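# Press the gauge pin on the yellow-magnet post

## Task

Find the fixture post that has the yellow magnet on it, press that post's gauge pin in as far as it goes and keep it there for at least one second (letting it spring back afterwards is fine), without disturbing the other three pins and without moving the magnet.

## Robot and tools

Robot: two UR20-style arms, left_arm and right_arm, each ending in a Robotiq 2F-85 two-finger gripper with a wrist camera (cam_left_wrist, cam_right_wrist, both 896x504). The camera block sits about 10 cm off the wrist axis toward the gripper's +x and turns with it.

Frames. Scene frame: origin on the table top halfway between the arms, +z up, +x out over the table, left_arm on the +y side. Calibrated bases: left_arm at (+0.060, +0.928, 0) m, right_arm at (-0.064, -0.817, 0) m, both almost unrotated, z up. Reported end_effector_position (metres), end_effector_quat_wxyz and velocities are in that arm's own base frame. Command offsets instead run along the axes of the arm's current Hand target: fingers point along +z, open and close along y. end_effector_position is the point between closed pads; closed fingertips reach about 19 mm past it.

Motion numbers. A row is 18 numbers in [-1, 1]: left_arm dx, dy, dz, rx, ry, rz, then left_gripper position, force_limit, speed, then the same nine for right_arm and right_gripper. Both arms always appear. dx..rz are an offset, not a pose: they count from the Hand target at the start of the action or move, in that target's axes; 1.0 equals 0.6 m or 180 degrees, and rx, ry, rz form one rotation vector. Rows inside one action or one move list all count from that same start, not from each other; a fresh call starts from the new Hand target, so repeating an offset moves further. Six zeros for an arm means stay at (or return to) its Hand target. Orientation commands are clipped to 32 degrees from the measured one per step.
Gripper numbers are absolute settings: position +1 fully open (85 mm), about -0.8 pads touching, -1 close until stopped; force_limit sets motor push; speed about 20, 85, 150 mm/s at -1, 0, +1. To keep a gripper unchanged, resend its previous three numbers; a 0 is a real command.

Tools.
execute_actions(actions, cameras): actions is a list of actions; each action is a table of up to 15 rows, one row per 1/30 s step, the last row repeated to fill 15 steps (0.5 s per action). An empty list just reports state.
move(target, speed, blend, stop_force, zero, blocking, cameras): target is one 18-number row or a list of up to 15 rows, all offsets from the same starting Hand targets. speed is path top speed in m/s (0.002 to 4.2, default 0.25; turning limited to twice that in rad/s), one value or one per target. blend in m rounds corners of a list. stop_force in N (6 to 120, same for both arms) ends an arm's path when its wrist sensor feels that much push against the motion, after which it backs off slightly; zero (default true) re-zeroes moving arms first. blocking=false returns after 0.5 s while the move runs, not allowed with stop_force. Paths are straight and do not avoid obstacles; they last at least 0.5 s and are cut at 10 s.
wait(seconds 0 to 10): arms hold their last command.
stop: brakes a running move.
zoom_image(camera, region [x0, y0, x1, y1] in image pixels, at most 504x504): closer look at a wrist camera's latest image.
zero_wrist_force(arm): subtracts the current wrist reading from later ones.
read_manual(section): licence texts only.
finished_scene(scene 1 to 3): ends the scene irreversibly; the goal must already hold.

Results. Each arm shows end_effector_position and quaternion, velocities (or "within noise" when still), Hand target (the base for the next offsets; the gripper often rests a little short of it), Tool commands, Joint positions and torques (torques include gravity, not just contact), Wrist force and Wrist torque along the gripper axes plus a peak line since the last report, object_status (0 moving, 1 blocked while opening, 2 blocked while closing, i.e. gripping, 3 at requested position) and position_measured in counts (3 open, 230 pads together). Actions results also list some per-step positions. A move adds a "move:" line: done, off_target, moving, held or fault, plus limits such as paced or held. MOTOR HOT appears at 70 °C; at 85 °C the arm brakes for 30 to 60 s.

Cautions. Arms are stiff: commanding even slightly beyond a firm contact can trigger a fault. Outside force around 150 N (give or take 25) or joint contact torque at the load limits (wrist joints 98.4 N m) stops the arm for 10 s. For a pin press, close the fingers, line the gripper's +z up with the pin above the magnet post, approach slowly with stop_force, hold about a second, then retract in a move without stop_force. Keep clear of the other pins and the magnet, do not let anything leave the table, keep arms away from each other (and from their own bases), avoid fast or hard hits, and limit squeezing force on the gripper.

Each tool is called after "Emit:" in YAML: its name, and indented under it one key for each argument.

## Session

Emit:
execute_actions:
  actions: []

Scene clock: 0.00 s.
left_arm: end_effector_position=(+0.6452, +0.5338, +0.3687) position_measured=3 object_status=3 end_effector_quat_wxyz=(+0.054, +0.895, -0.431, +0.101) | right_arm: end_effector_position=(+1.0094, -0.4085, +0.1239) position_measured=3 object_status=3 end_effector_quat_wxyz=(+0.497, -0.362, -0.574, -0.541)
Joint positions: left_arm=[0.541 -1.507 2.094 -2.179 -1.799 -1.706] | right_arm=[2.693 -2.576 -1.22 -2.623 2.507 -0.374]
Joint velocities: within noise
Joint torques (N m): no reading
Motor temperatures (°C): left_arm=[24 36 26 39 35 34] | right_arm=[29 36 36 38 34 39]
Wrist force (N): no reading
Wrist torque (N m): no reading
Wrist force, peak (N): no reading
Hand target: left_arm +0.6452, +0.5338, +0.3687; +0.054, +0.895, -0.431, +0.101 | right_arm +1.0094, -0.4085, +0.1239; +0.497, -0.362, -0.574, -0.541
Tool commands: left_gripper/position=+1.0 left_gripper/force_limit=+1.0 left_gripper/speed=+1.0 right_gripper/position=+1.0 right_gripper/force_limit=+1.0 right_gripper/speed=+1.0

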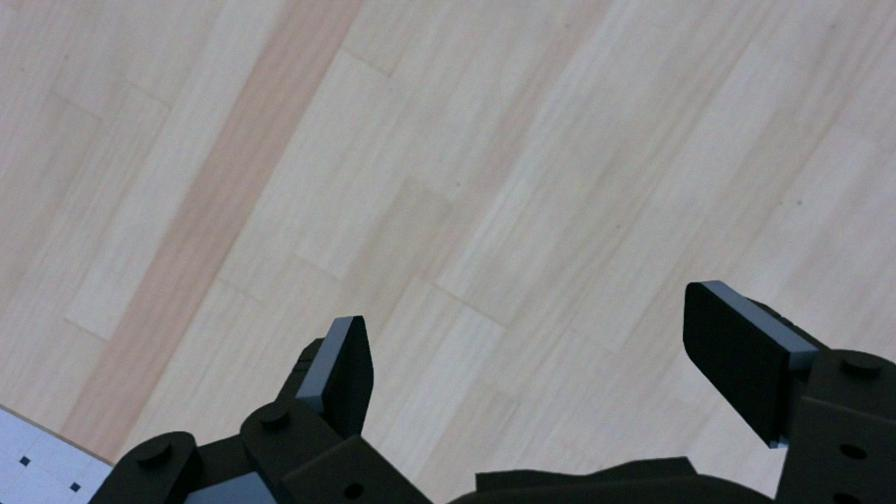

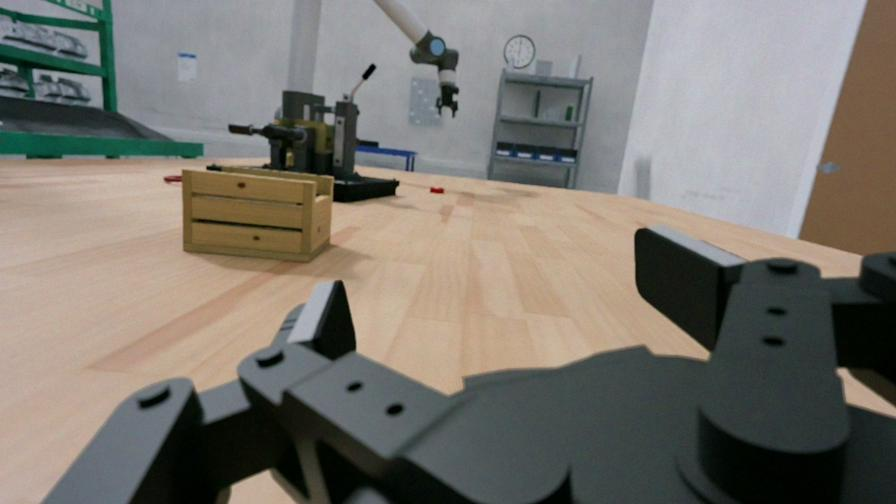

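Emit:
zoom_image:
  camera: "cam_right_wrist"
  region: [160, 50, 460, 270]

Emit:
zoom_image:
  camera: "cam_left_wrist"
  region: [0, 350, 200, 504]

Scaled by 1.680 from the camera's 896x504 image, which has a finer 1280x720 frame.

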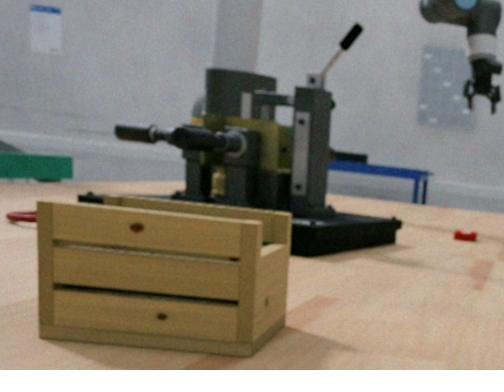

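Scaled by 2.520 from the camera's 896x504 image, which has a finer 1280x720 frame.

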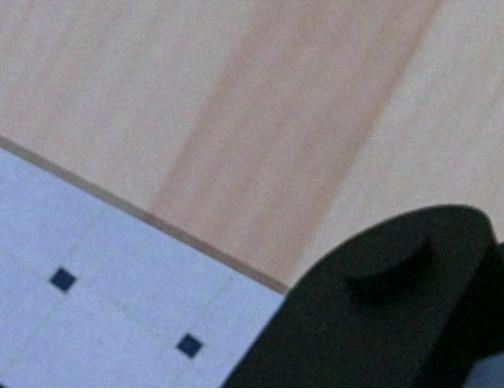

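Emit:
move:
  target: [0.617,0.575,-0.063,0,0,0,1,1,1,0,0,0,0,0,0,1,1,1]
  speed: 0.5
  cameras: ["cam_left_wrist"]

Emit:
move:
  target: [0.617,0.575,-0.063,0,0,0,1,1,1,0,0,0,0,0,0,1,1,1]
  speed: 0.5
  cameras: ["cam_left_wrist"]

Scene clock: 2.70 s.
left_arm: end_effector_position=(+0.5956, +0.0444, +0.4926) position_measured=3 object_status=3 end_effector_quat_wxyz=(+0.054, +0.895, -0.431, +0.101) | right_arm: end_effector_position=(+1.0094, -0.4085, +0.1239) position_measured=3 object_status=3 end_effector_quat_wxyz=(+0.497, -0.362, -0.574, -0.541)
Joint positions: left_arm=[-0.176 -1.952 2.291 -2.077 -1.728 -2.434] | right_arm=[2.693 -2.576 -1.22 -2.623 2.507 -0.374]
Joint velocities: within noise
Joint torques (N m): left_arm=[-25.46 -36.49 -126.91 -7.64 4.19 -3.58] | right_arm=[7.27 245.54 73.73 -3.12 0.09 -0.29]
Motor temperatures (°C): left_arm=[24 36 26 39 35 34] | right_arm=[29 36 36 38 34 39]
Wrist force (N): left_arm=[-0.2 -0.1 0.3] | right_arm=[-0.1 0.2 0.2]
Wrist torque (N m): left_arm=[-0.05 -0.03 -0.04] | right_arm=[0.03 0.01 0.00]
Wrist force, peak (N): left_arm=[3.4 2.9 0.1] | right_arm=[-0.3 0.4 0.4]
Hand target: left_arm +0.5956, +0.0443, +0.4927; +0.054, +0.895, -0.431, +0.101 | right_arm +1.0094, -0.4085, +0.1239; +0.497, -0.362, -0.574, -0.541
Off the commanded pose: left_arm 0.000 m, 0 deg | right_arm 0.000 m, 0 deg.
move: done
camera_calibration:
cam_left_wrist: T_world_to_cam=[[-0.854391, -0.519384, -0.0159952, 0.556644], [-0.51845, 0.849972, 0.093574, 0.248139], [-0.0350054, 0.0882415, -0.995484, 0.633334], [0, 0, 0, 1]] pos_world=[0.626409, 0.0223151, 0.616158]
Images, in order (width x height): cam_left_wrist 896x504.

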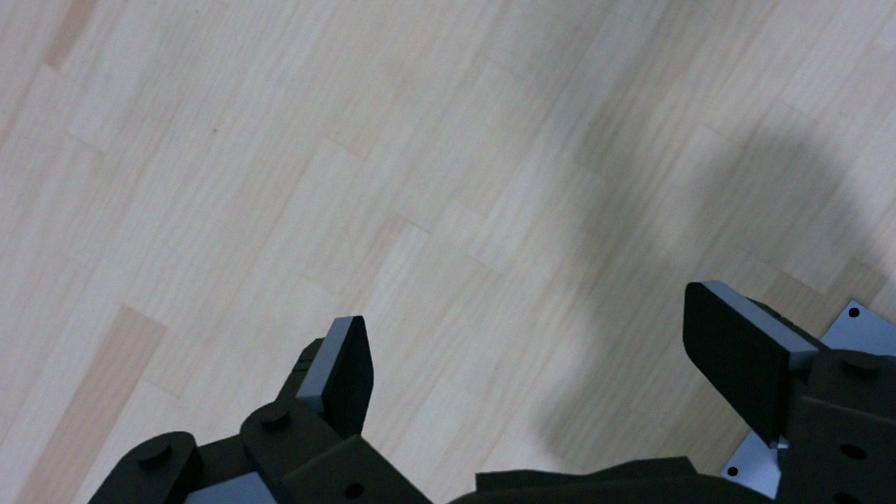

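Scene clock: 4.43 s.
left_arm: end_effector_position=(+0.5461, -0.4451, +0.6166) position_measured=3 object_status=3 end_effector_quat_wxyz=(+0.054, +0.895, -0.431, +0.101) | right_arm: end_effector_position=(+1.0094, -0.4085, +0.1239) position_measured=3 object_status=3 end_effector_quat_wxyz=(+0.497, -0.362, -0.574, -0.541)
Joint positions: left_arm=[-0.978 -1.891 2.093 -2.002 -1.562 -3.221] | right_arm=[2.693 -2.576 -1.22 -2.623 2.507 -0.374]
Joint velocities: within noise
Joint torques (N m): left_arm=[-20.14 -7.54 -127.76 -7.47 4.74 -4] | right_arm=[-2.63 246.86 72.66 -2.82 1.46 0.3]
Motor temperatures (°C): left_arm=[24 36 26 39 35 34] | right_arm=[29 36 36 38 34 39]
Wrist force (N): left_arm=[-0.1 -0.3 0.2] | right_arm=[0.0 0.1 0.3]
Wrist torque (N m): left_arm=[-0.12 0.05 0.04] | right_arm=[0.02 0.01 0.00]
Wrist force, peak (N): left_arm=[3.3 3.4 0.0] | right_arm=[0.1 0.5 0.5]
Hand target: left_arm +0.5461, -0.4453, +0.6167; +0.054, +0.895, -0.431, +0.101 | right_arm +1.0094, -0.4085, +0.1239; +0.497, -0.362, -0.574, -0.541
Off the commanded pose: left_arm 0.000 m, 0 deg | right_arm 0.000 m, 0 deg.
move: done
camera_calibration:
cam_left_wrist: T_world_to_cam=[[-0.854395, -0.519376, -0.0160802, 0.262167], [-0.518451, 0.849978, 0.0935224, 0.626965], [-0.0349055, 0.0882418, -0.995487, 0.79828], [0, 0, 0, 1]] pos_world=[0.576909, -0.467185, 0.740258]
Images, in order (width x height): cam_left_wrist 896x504.

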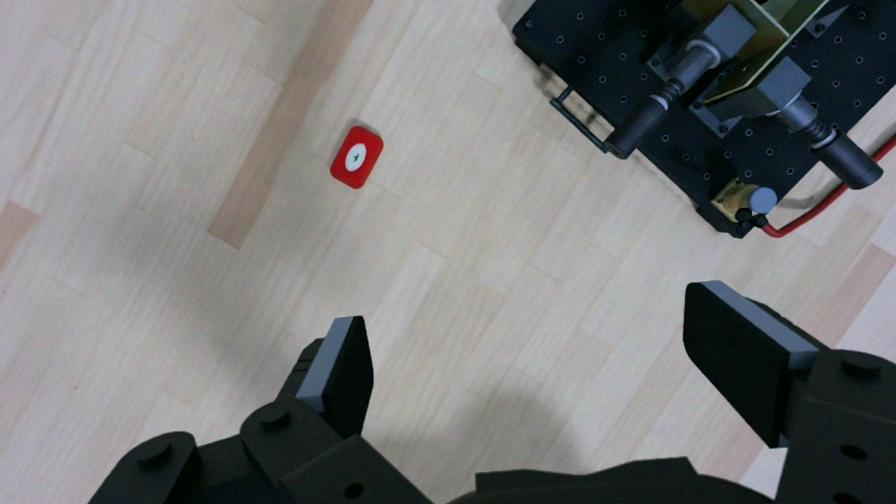

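Emit:
move:
  target: [0.29,0.53,-0.1,0,0,0,1,1,1,0,0,0,0,0,0,1,1,1]
  speed: 0.5
  cameras: ["cam_left_wrist"]

Emit:
zoom_image:
  camera: "cam_left_wrist"
  region: [240, 0, 740, 400]

Scene clock: 6.13 s.
left_arm: end_effector_position=(+0.3953, -0.7646, +0.7175) position_measured=3 object_status=3 end_effector_quat_wxyz=(+0.054, +0.895, -0.431, +0.101) | right_arm: end_effector_position=(+1.0094, -0.4085, +0.1239) position_measured=3 object_status=3 end_effector_quat_wxyz=(+0.497, -0.362, -0.574, -0.541)
Joint positions: left_arm=[-1.367 -1.712 1.818 -1.886 -1.476 -3.602] | right_arm=[2.693 -2.576 -1.22 -2.623 2.507 -0.374]
Joint velocities: within noise
Joint torques (N m): left_arm=[-15.87 -44.83 -127 -7.85 6.75 -3.82] | right_arm=[0.43 250.67 74.17 -2.06 1.66 0.21]
Motor temperatures (°C): left_arm=[24 36 26 39 35 34] | right_arm=[29 36 36 38 34 39]
Wrist force (N): left_arm=[0.3 -1.2 0.0] | right_arm=[-0.3 0.3 0.5]
Wrist torque (N m): left_arm=[-0.19 -0.02 0.03] | right_arm=[0.06 0.06 0.00]
Wrist force, peak (N): left_arm=[-2.0 -4.2 0.5] | right_arm=[0.2 0.4 0.5]
Hand target: left_arm +0.3952, -0.7648, +0.7176; +0.054, +0.895, -0.431, +0.101 | right_arm +1.0094, -0.4085, +0.1239; +0.497, -0.362, -0.574, -0.541
Off the commanded pose: left_arm 0.000 m, 0 deg | right_arm 0.000 m, 0 deg.
move: done
camera_calibration:
cam_left_wrist: T_world_to_cam=[[-0.854395, -0.519376, -0.0160802, -0.0309955], [-0.518451, 0.849978, 0.0935224, 0.810924], [-0.0349055, 0.0882418, -0.995487, 0.921554], [0, 0, 0, 1]] pos_world=[0.426109, -0.786685, 0.841058]
Images, in order (width x height): cam_left_wrist 896x504.

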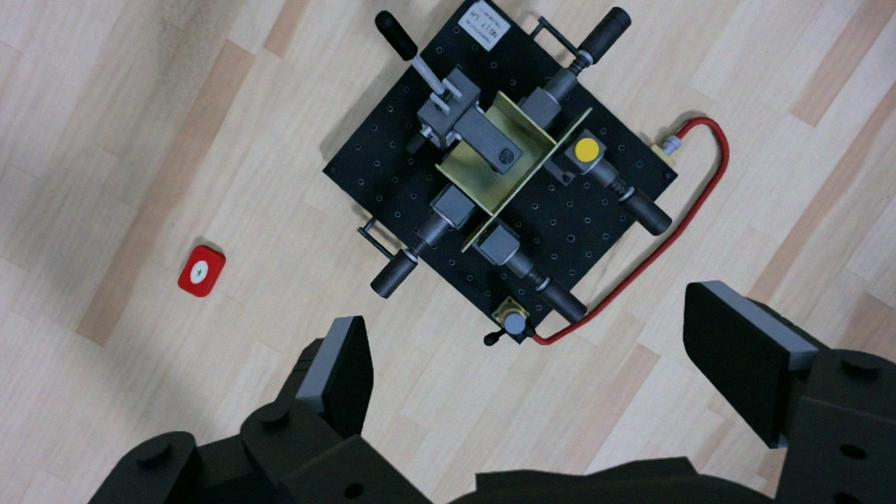

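Scaled by 1.008 from the camera's 896x504 image, which has a finer 1280x720 frame.

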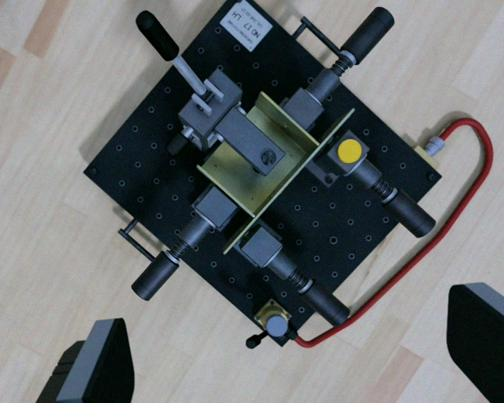

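Emit:
move:
  target: [-0.31,0.572,0.392,0.0258,-0.0695,-0.1977,-1,1,0,0,0,0,0,0,0,1,1,1]
  speed: 0.4
  cameras: ["cam_left_wrist"]

Emit:
zoom_image:
  camera: "cam_left_wrist"
  region: [200, 0, 700, 500]

Scene clock: 9.23 s.
left_arm: end_effector_position=(+0.0453, -0.8802, +0.4496) position_measured=232 object_status=3 end_effector_quat_wxyz=(+0.000, +0.991, -0.136, +0.000) | right_arm: end_effector_position=(+1.0094, -0.4085, +0.1239) position_measured=3 object_status=3 end_effector_quat_wxyz=(+0.497, -0.362, -0.574, -0.541)
Joint positions: left_arm=[-1.75 -1.524 1.965 -2.011 -1.571 -4.618] | right_arm=[2.693 -2.576 -1.22 -2.623 2.507 -0.374]
Joint velocities: within noise
Joint torques (N m): left_arm=[-20.64 -76.61 -77.82 -12.73 -5.17 -5.61] | right_arm=[-2.02 256 72.83 -1.53 2.88 1.81]
Motor temperatures (°C): left_arm=[24 36 26 39 35 34] | right_arm=[29 36 36 38 34 39]
Wrist force (N): left_arm=[0.0 0.0 0.2] | right_arm=[0.3 0.7 0.4]
Wrist torque (N m): left_arm=[-0.07 -0.09 0.06] | right_arm=[0.12 -0.05 0.00]
Wrist force, peak (N): left_arm=[1.9 -4.3 -2.4] | right_arm=[0.3 0.7 0.4]
Hand target: left_arm +0.0452, -0.8803, +0.4495; +0.000, +0.991, -0.136, +0.000 | right_arm +1.0094, -0.4085, +0.1239; +0.497, -0.362, -0.574, -0.541
Off the commanded pose: left_arm 0.000 m, 0 deg | right_arm 0.000 m, 0 deg.
move: done
camera_calibration:
cam_left_wrist: T_world_to_cam=[[-0.391417, -0.920207, 0.00340304, -0.777035], [-0.872595, 0.372334, 0.316141, 0.248317], [-0.292182, 0.120773, -0.948706, 0.67211], [0, 0, 0, 1]] pos_world=[0.108914, -0.888663, 0.561776]
Images, in order (width x height): cam_left_wrist 896x504.

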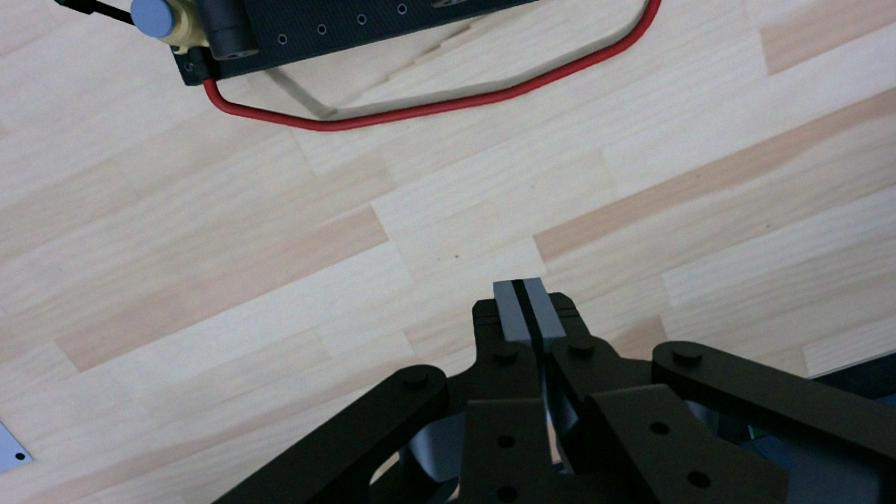

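Scaled by 1.008 from the camera's 896x504 image, which has a finer 1280x720 frame.

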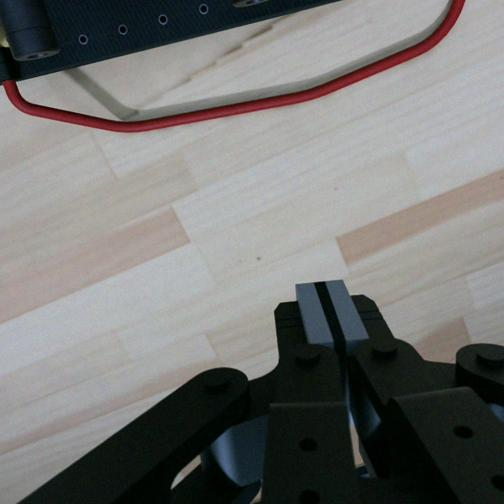

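Emit:
move:
  target: [0.1115,0.0085,0.25,0,0,-0.0256,-1,1,0,0,0,0,0,0,0,1,1,1]
  speed: 0.3
  cameras: ["cam_left_wrist"]

Scene clock: 11.23 s.
left_arm: end_effector_position=(+0.1082, -0.9031, +0.2997) position_measured=232 object_status=3 end_effector_quat_wxyz=(+0.000, +0.995, -0.096, +0.000) | right_arm: end_effector_position=(+1.0094, -0.4085, +0.1239) position_measured=3 object_status=3 end_effector_quat_wxyz=(+0.497, -0.362, -0.574, -0.541)
Joint positions: left_arm=[-1.674 -1.392 2.054 -2.233 -1.571 -4.623] | right_arm=[2.693 -2.576 -1.22 -2.623 2.507 -0.374]
Joint velocities: within noise
Joint torques (N m): left_arm=[26.08 -91.08 -65.64 -14.58 0.24 -1.69] | right_arm=[0.46 253.32 73.56 -0.52 2.68 2.36]
Motor temperatures (°C): left_arm=[24 36 26 39 35 34] | right_arm=[29 36 36 38 34 39]
Wrist force (N): left_arm=[0.3 -0.3 -0.5] | right_arm=[0.1 0.3 0.4]
Wrist torque (N m): left_arm=[-0.10 -0.15 0.01] | right_arm=[0.05 -0.02 0.00]
Wrist force, peak (N): left_arm=[1.5 0.0 2.9] | right_arm=[-0.1 0.5 0.5]
Hand target: left_arm +0.1083, -0.9032, +0.2995; +0.000, +0.995, -0.096, +0.000 | right_arm +1.0094, -0.4085, +0.1239; +0.497, -0.362, -0.574, -0.541
Off the commanded pose: left_arm 0.000 m, 0 deg | right_arm 0.000 m, 0 deg.
move: done
camera_calibration:
cam_left_wrist: T_world_to_cam=[[-0.316137, -0.948707, 0.00339025, -0.806808], [-0.899738, 0.300949, 0.316072, 0.297729], [-0.30088, 0.0968719, -0.948729, 0.530441], [0, 0, 0, 1]] pos_world=[0.172415, -0.906411, 0.411876]
Images, in order (width x height): cam_left_wrist 896x504.

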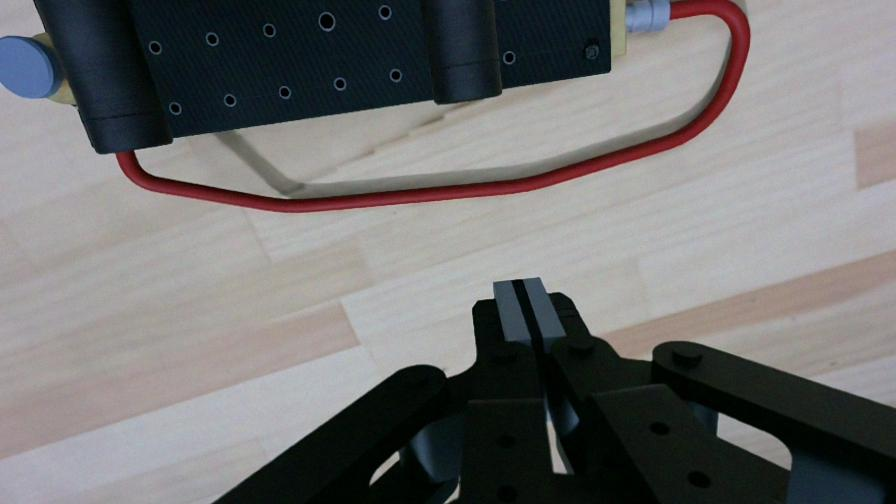

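Emit:
zoom_image:
  camera: "cam_left_wrist"
  region: [30, 0, 530, 170]

Scaled by 1.008 from the camera's 896x504 image, which has a finer 1280x720 frame.

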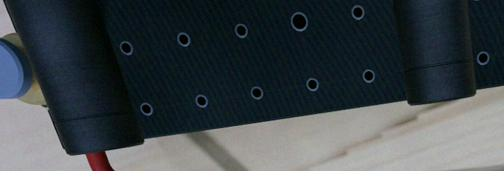

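Emit:
move:
  target: [0,0,0.2125,0,0,0,-1,1,0,0,0,0,0,0,0,1,1,1]
  speed: 0.2
  cameras: ["cam_left_wrist"]

Scene clock: 13.37 s.
left_arm: end_effector_position=(+0.1083, -0.9031, +0.1722) position_measured=232 object_status=3 end_effector_quat_wxyz=(+0.000, +0.995, -0.096, +0.000) | right_arm: end_effector_position=(+1.0094, -0.4085, +0.1239) position_measured=3 object_status=3 end_effector_quat_wxyz=(+0.497, -0.362, -0.574, -0.541)
Joint positions: left_arm=[-1.674 -1.274 2.133 -2.429 -1.571 -4.623] | right_arm=[2.693 -2.576 -1.22 -2.623 2.507 -0.374]
Joint velocities: within noise
Joint torques (N m): left_arm=[14.44 -115.73 -48.62 -14.16 -3.13 1.78] | right_arm=[0.77 257.72 74.93 -0.33 3.25 2.8]
Motor temperatures (°C): left_arm=[24 36 26 39 35 34] | right_arm=[29 36 36 37 34 39]
Wrist force (N): left_arm=[-0.3 -0.3 -0.1] | right_arm=[0.1 0.5 0.2]
Wrist torque (N m): left_arm=[-0.14 -0.04 0.03] | right_arm=[0.09 -0.01 0.00]
Wrist force, peak (N): left_arm=[0.2 -0.2 -3.2] | right_arm=[0.4 0.3 0.3]
Hand target: left_arm +0.1083, -0.9031, +0.1720; +0.000, +0.995, -0.096, +0.000 | right_arm +1.0094, -0.4085, +0.1239; +0.497, -0.362, -0.574, -0.541
Off the commanded pose: left_arm 0.000 m, 0 deg | right_arm 0.000 m, 0 deg.
move: done
camera_calibration:
cam_left_wrist: T_world_to_cam=[[-0.316137, -0.948707, 0.00339037, -0.806281], [-0.899738, 0.300949, 0.316072, 0.337998], [-0.30088, 0.0968719, -0.948729, 0.409468], [0, 0, 0, 1]] pos_world=[0.172415, -0.906311, 0.284376]
Images, in order (width x height): cam_left_wrist 896x504.

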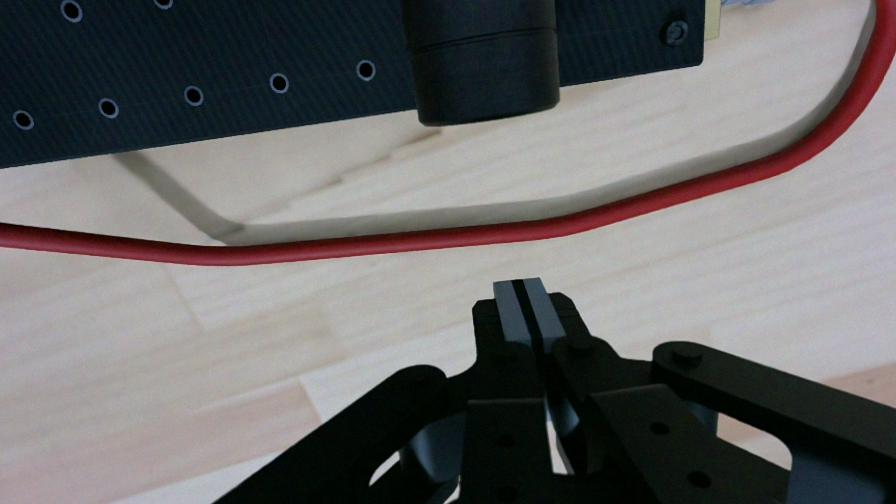

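Emit:
move:
  target: [0.16,0,0,0,0,0,-1,1,0,0,0,0,0,0,0,1,1,1]
  speed: 0.02
  stop_force: 50
  cameras: ["cam_left_wrist"]

Scene clock: 18.57 s.
left_arm: end_effector_position=(+0.1732, -0.9158, +0.1720) position_measured=232 object_status=3 end_effector_quat_wxyz=(+0.000, +0.995, -0.096, +0.000) | right_arm: end_effector_position=(+1.0094, -0.4085, +0.1239) position_measured=3 object_status=3 end_effector_quat_wxyz=(+0.497, -0.362, -0.574, -0.541)
Joint positions: left_arm=[-1.601 -1.254 2.102 -2.418 -1.571 -4.55] | right_arm=[2.693 -2.576 -1.22 -2.623 2.507 -0.374]
Joint velocities: within noise
Joint torques (N m): left_arm=[19.71 -164.39 -62.53 -12.33 18.01 -4.29] | right_arm=[-0.5 260.48 75.71 -0.84 3.56 3.67]
Motor temperatures (°C): left_arm=[24 36 26 39 35 34] | right_arm=[29 36 36 37 34 39]
Wrist force (N): left_arm=[-49.2 3.2 2.4] | right_arm=[-0.2 0.2 0.2]
Wrist torque (N m): left_arm=[-0.13 -0.03 -0.15] | right_arm=[0.04 0.03 0.00]
Wrist force, peak (N): left_arm=[-102.5 -14.1 -20.3] | right_arm=[0.2 0.5 0.7]
Hand target: left_arm +0.1732, -0.9157, +0.1721; +0.000, +0.995, -0.096, +0.000 (not the last commanded pose) | right_arm +1.0094, -0.4085, +0.1239; +0.497, -0.362, -0.574, -0.541
Off the commanded pose: left_arm 0.030 m, 0 deg | right_arm 0.000 m, 0 deg.
move: contact (left_arm)
camera_calibration:
cam_left_wrist: T_world_to_cam=[[-0.316184, -0.948692, 0.00334081, -0.797741], [-0.899682, 0.300964, 0.316217, 0.400326], [-0.300998, 0.0969771, -0.948681, 0.430176], [0, 0, 0, 1]] pos_world=[0.237415, -0.919011, 0.284176]
Images, in order (width x height): cam_left_wrist 896x504.

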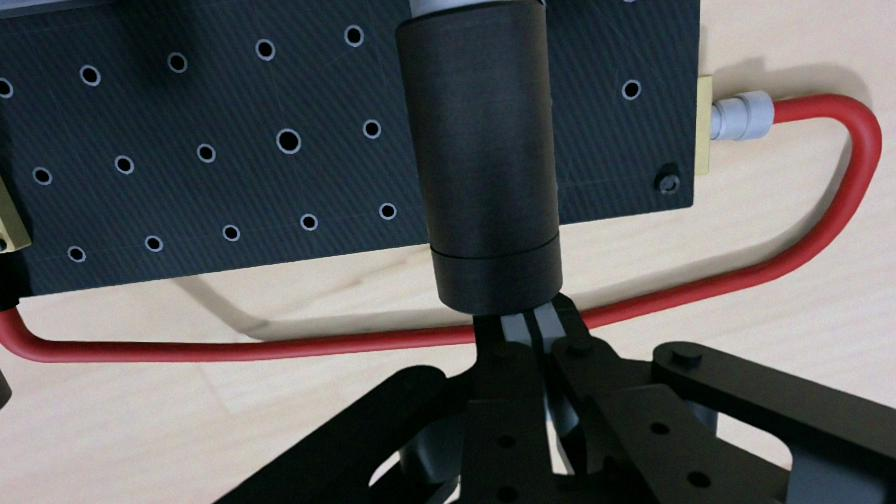

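Emit:
zoom_image:
  camera: "cam_left_wrist"
  region: [300, 0, 700, 330]

Scaled by 1.260 from the camera's 896x504 image, which has a finer 1280x720 frame.

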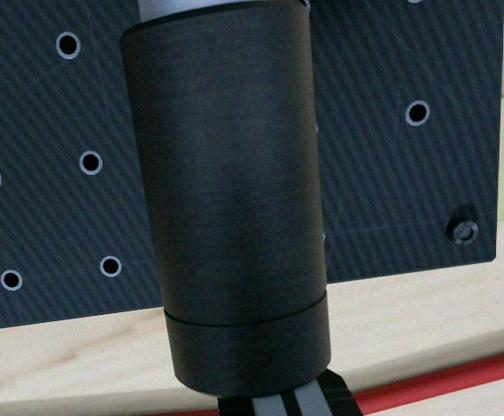

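Emit:
move:
  target: [0.0012,0,0,0,0,0,-1,1,0,0,0,0,0,0,0,1,1,1]
  speed: 0.01
  cameras: []

Emit:
wait:
  seconds: 1.2
  cameras: ["cam_left_wrist"]

Scene clock: 19.70 s.
left_arm: end_effector_position=(+0.1737, -0.9158, +0.1721) position_measured=232 object_status=3 end_effector_quat_wxyz=(+0.000, +0.995, -0.096, +0.000) | right_arm: end_effector_position=(+1.0094, -0.4085, +0.1239) position_measured=3 object_status=3 end_effector_quat_wxyz=(+0.497, -0.362, -0.574, -0.541)
Joint positions: left_arm=[-1.601 -1.253 2.101 -2.418 -1.571 -4.55] | right_arm=[2.693 -2.576 -1.22 -2.623 2.507 -0.374]
Joint velocities: within noise
Joint torques (N m): left_arm=[102.01 -118.82 -106.83 -10.04 30.18 2.76] | right_arm=[-1.5 256.51 74.37 -0.32 3.25 4.35]
Motor temperatures (°C): left_arm=[24 36 26 39 35 34] | right_arm=[29 36 36 37 34 39]
Wrist force (N): left_arm=[-100.4 7.5 3.1] | right_arm=[0.2 0.2 0.1]
Wrist torque (N m): left_arm=[-0.11 0.16 -0.35] | right_arm=[0.04 -0.04 0.00]
Wrist force, peak (N): left_arm=[-100.4 7.5 3.1] | right_arm=[-0.1 0.6 0.3]
Hand target: left_arm +0.1739, -0.9159, +0.1721; +0.000, +0.995, -0.096, +0.000 | right_arm +1.0094, -0.4085, +0.1239; +0.497, -0.362, -0.574, -0.541
Off the commanded pose: left_arm 0.000 m, 0 deg | right_arm 0.000 m, 0 deg.
move: done
No camera images: "cameras" was empty.

Scene clock: 20.90 s.
left_arm: end_effector_position=(+0.1739, -0.9159, +0.1721) position_measured=232 object_status=3 end_effector_quat_wxyz=(+0.000, +0.995, -0.096, +0.000) | right_arm: end_effector_position=(+1.0094, -0.4085, +0.1239) position_measured=3 object_status=3 end_effector_quat_wxyz=(+0.497, -0.362, -0.574, -0.541)
Joint positions: left_arm=[-1.6 -1.253 2.101 -2.418 -1.571 -4.549] | right_arm=[2.693 -2.576 -1.22 -2.623 2.507 -0.374]
Joint velocities: within noise
Joint torques (N m): left_arm=[116.94 -111.36 -108.55 -19.91 45.05 3.36] | right_arm=[-2.52 252.38 75.12 -0.72 3.75 3.56]
Motor temperatures (°C): left_arm=[24 36 26 39 35 34] | right_arm=[29 36 36 37 34 39]
Wrist force (N): left_arm=[-124.8 -4.3 -7.2] | right_arm=[0.2 0.3 0.4]
Wrist torque (N m): left_arm=[-0.05 0.34 -0.58] | right_arm=[0.06 -0.04 0.00]
Wrist force, peak (N): left_arm=[-124.8 -4.3 -7.2] | right_arm=[0.4 0.6 0.3]
Hand target: left_arm +0.1739, -0.9159, +0.1721; +0.000, +0.995, -0.096, +0.000 | right_arm +1.0094, -0.4085, +0.1239; +0.497, -0.362, -0.574, -0.541
Tool commands: left_gripper/position=-1.0 left_gripper/force_limit=+1.0 left_gripper/speed=+0.0 right_gripper/position=+1.0 right_gripper/force_limit=+1.0 right_gripper/speed=+1.0
Off the commanded pose: left_arm 0.000 m, 0 deg | right_arm 0.000 m, 0 deg.
wait: 1.20 s; at rest by 0.17 s
camera_calibration:
cam_left_wrist: T_world_to_cam=[[-0.316175, -0.948695, 0.00337079, -0.79766], [-0.899655, 0.300955, 0.316302, 0.400826], [-0.301088, 0.096974, -0.948653, 0.430473], [0, 0, 0, 1]] pos_world=[0.238015, -0.919111, 0.284276]
Images, in order (width x height): cam_left_wrist 896x504.

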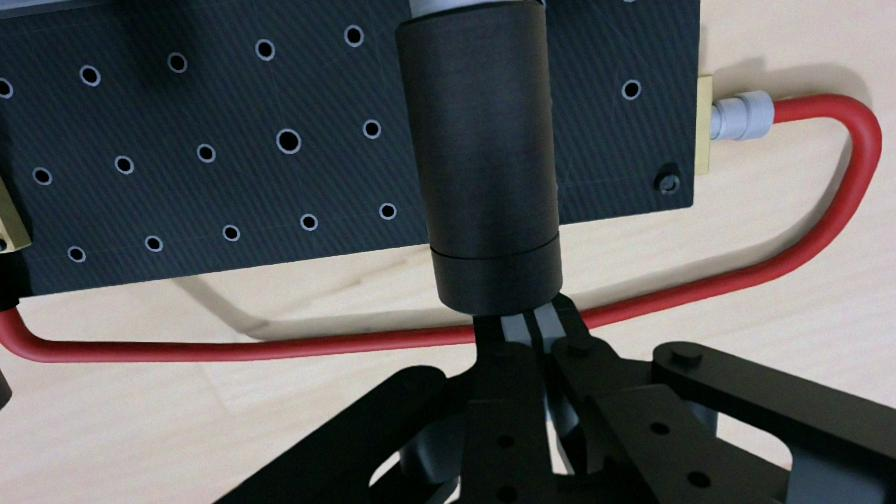

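Emit:
move:
  target: [-0.12,0,0,0,0,0,-1,1,0,0,0,0,0,0,0,1,1,1]
  speed: 0.08
  cameras: ["cam_left_wrist"]

Emit:
finished_scene:
  scene: 1

Scene clock: 22.40 s.
left_arm: end_effector_position=(+0.1034, -0.9021, +0.1721) position_measured=232 object_status=3 end_effector_quat_wxyz=(+0.000, +0.995, -0.096, +0.000) | right_arm: end_effector_position=(+1.0094, -0.4085, +0.1239) position_measured=3 object_status=3 end_effector_quat_wxyz=(+0.497, -0.362, -0.574, -0.541)
Joint positions: left_arm=[-1.68 -1.275 2.135 -2.43 -1.571 -4.629] | right_arm=[2.693 -2.576 -1.22 -2.623 2.507 -0.374]
Joint velocities: within noise
Joint torques (N m): left_arm=[-21.29 -169.29 -51.93 -12.8 0.24 -4.67] | right_arm=[-6.46 256.93 77.3 -0.65 2.68 3.54]
Motor temperatures (°C): left_arm=[24 36 26 39 35 34] | right_arm=[29 36 36 37 34 39]
Wrist force (N): left_arm=[-3.0 5.6 -0.2] | right_arm=[0.0 0.1 0.2]
Wrist torque (N m): left_arm=[0.94 0.45 0.03] | right_arm=[0.01 0.00 -0.01]
Wrist force, peak (N): left_arm=[-125.6 -5.0 -7.6] | right_arm=[0.2 0.4 0.4]
Hand target: left_arm +0.1032, -0.9021, +0.1721; +0.000, +0.995, -0.096, +0.000 | right_arm +1.0094, -0.4085, +0.1239; +0.497, -0.362, -0.574, -0.541
Off the commanded pose: left_arm 0.000 m, 0 deg | right_arm 0.000 m, 0 deg.
move: done
camera_calibration:
cam_left_wrist: T_world_to_cam=[[-0.316175, -0.948695, 0.00337079, -0.806953], [-0.899655, 0.300955, 0.316302, 0.333308], [-0.301088, 0.096974, -0.948653, 0.407822], [0, 0, 0, 1]] pos_world=[0.167515, -0.905411, 0.284176]
Images, in order (width x height): cam_left_wrist 896x504.

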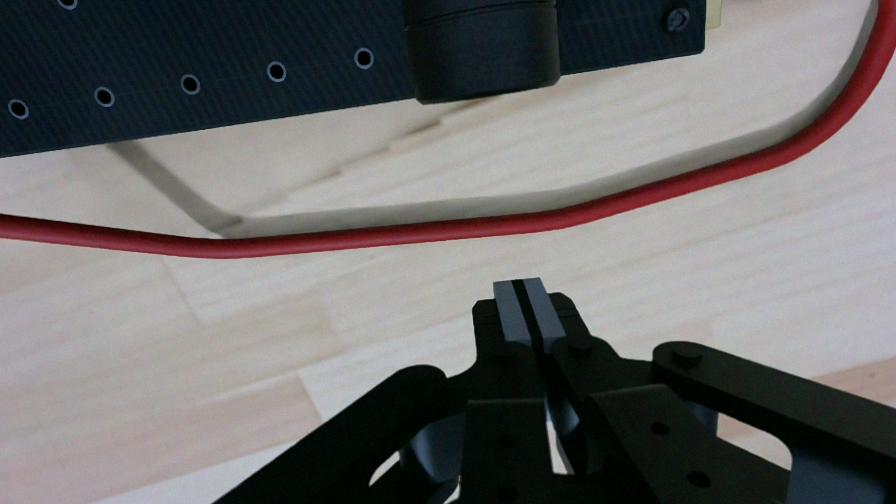

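The scene is finished: the task was done.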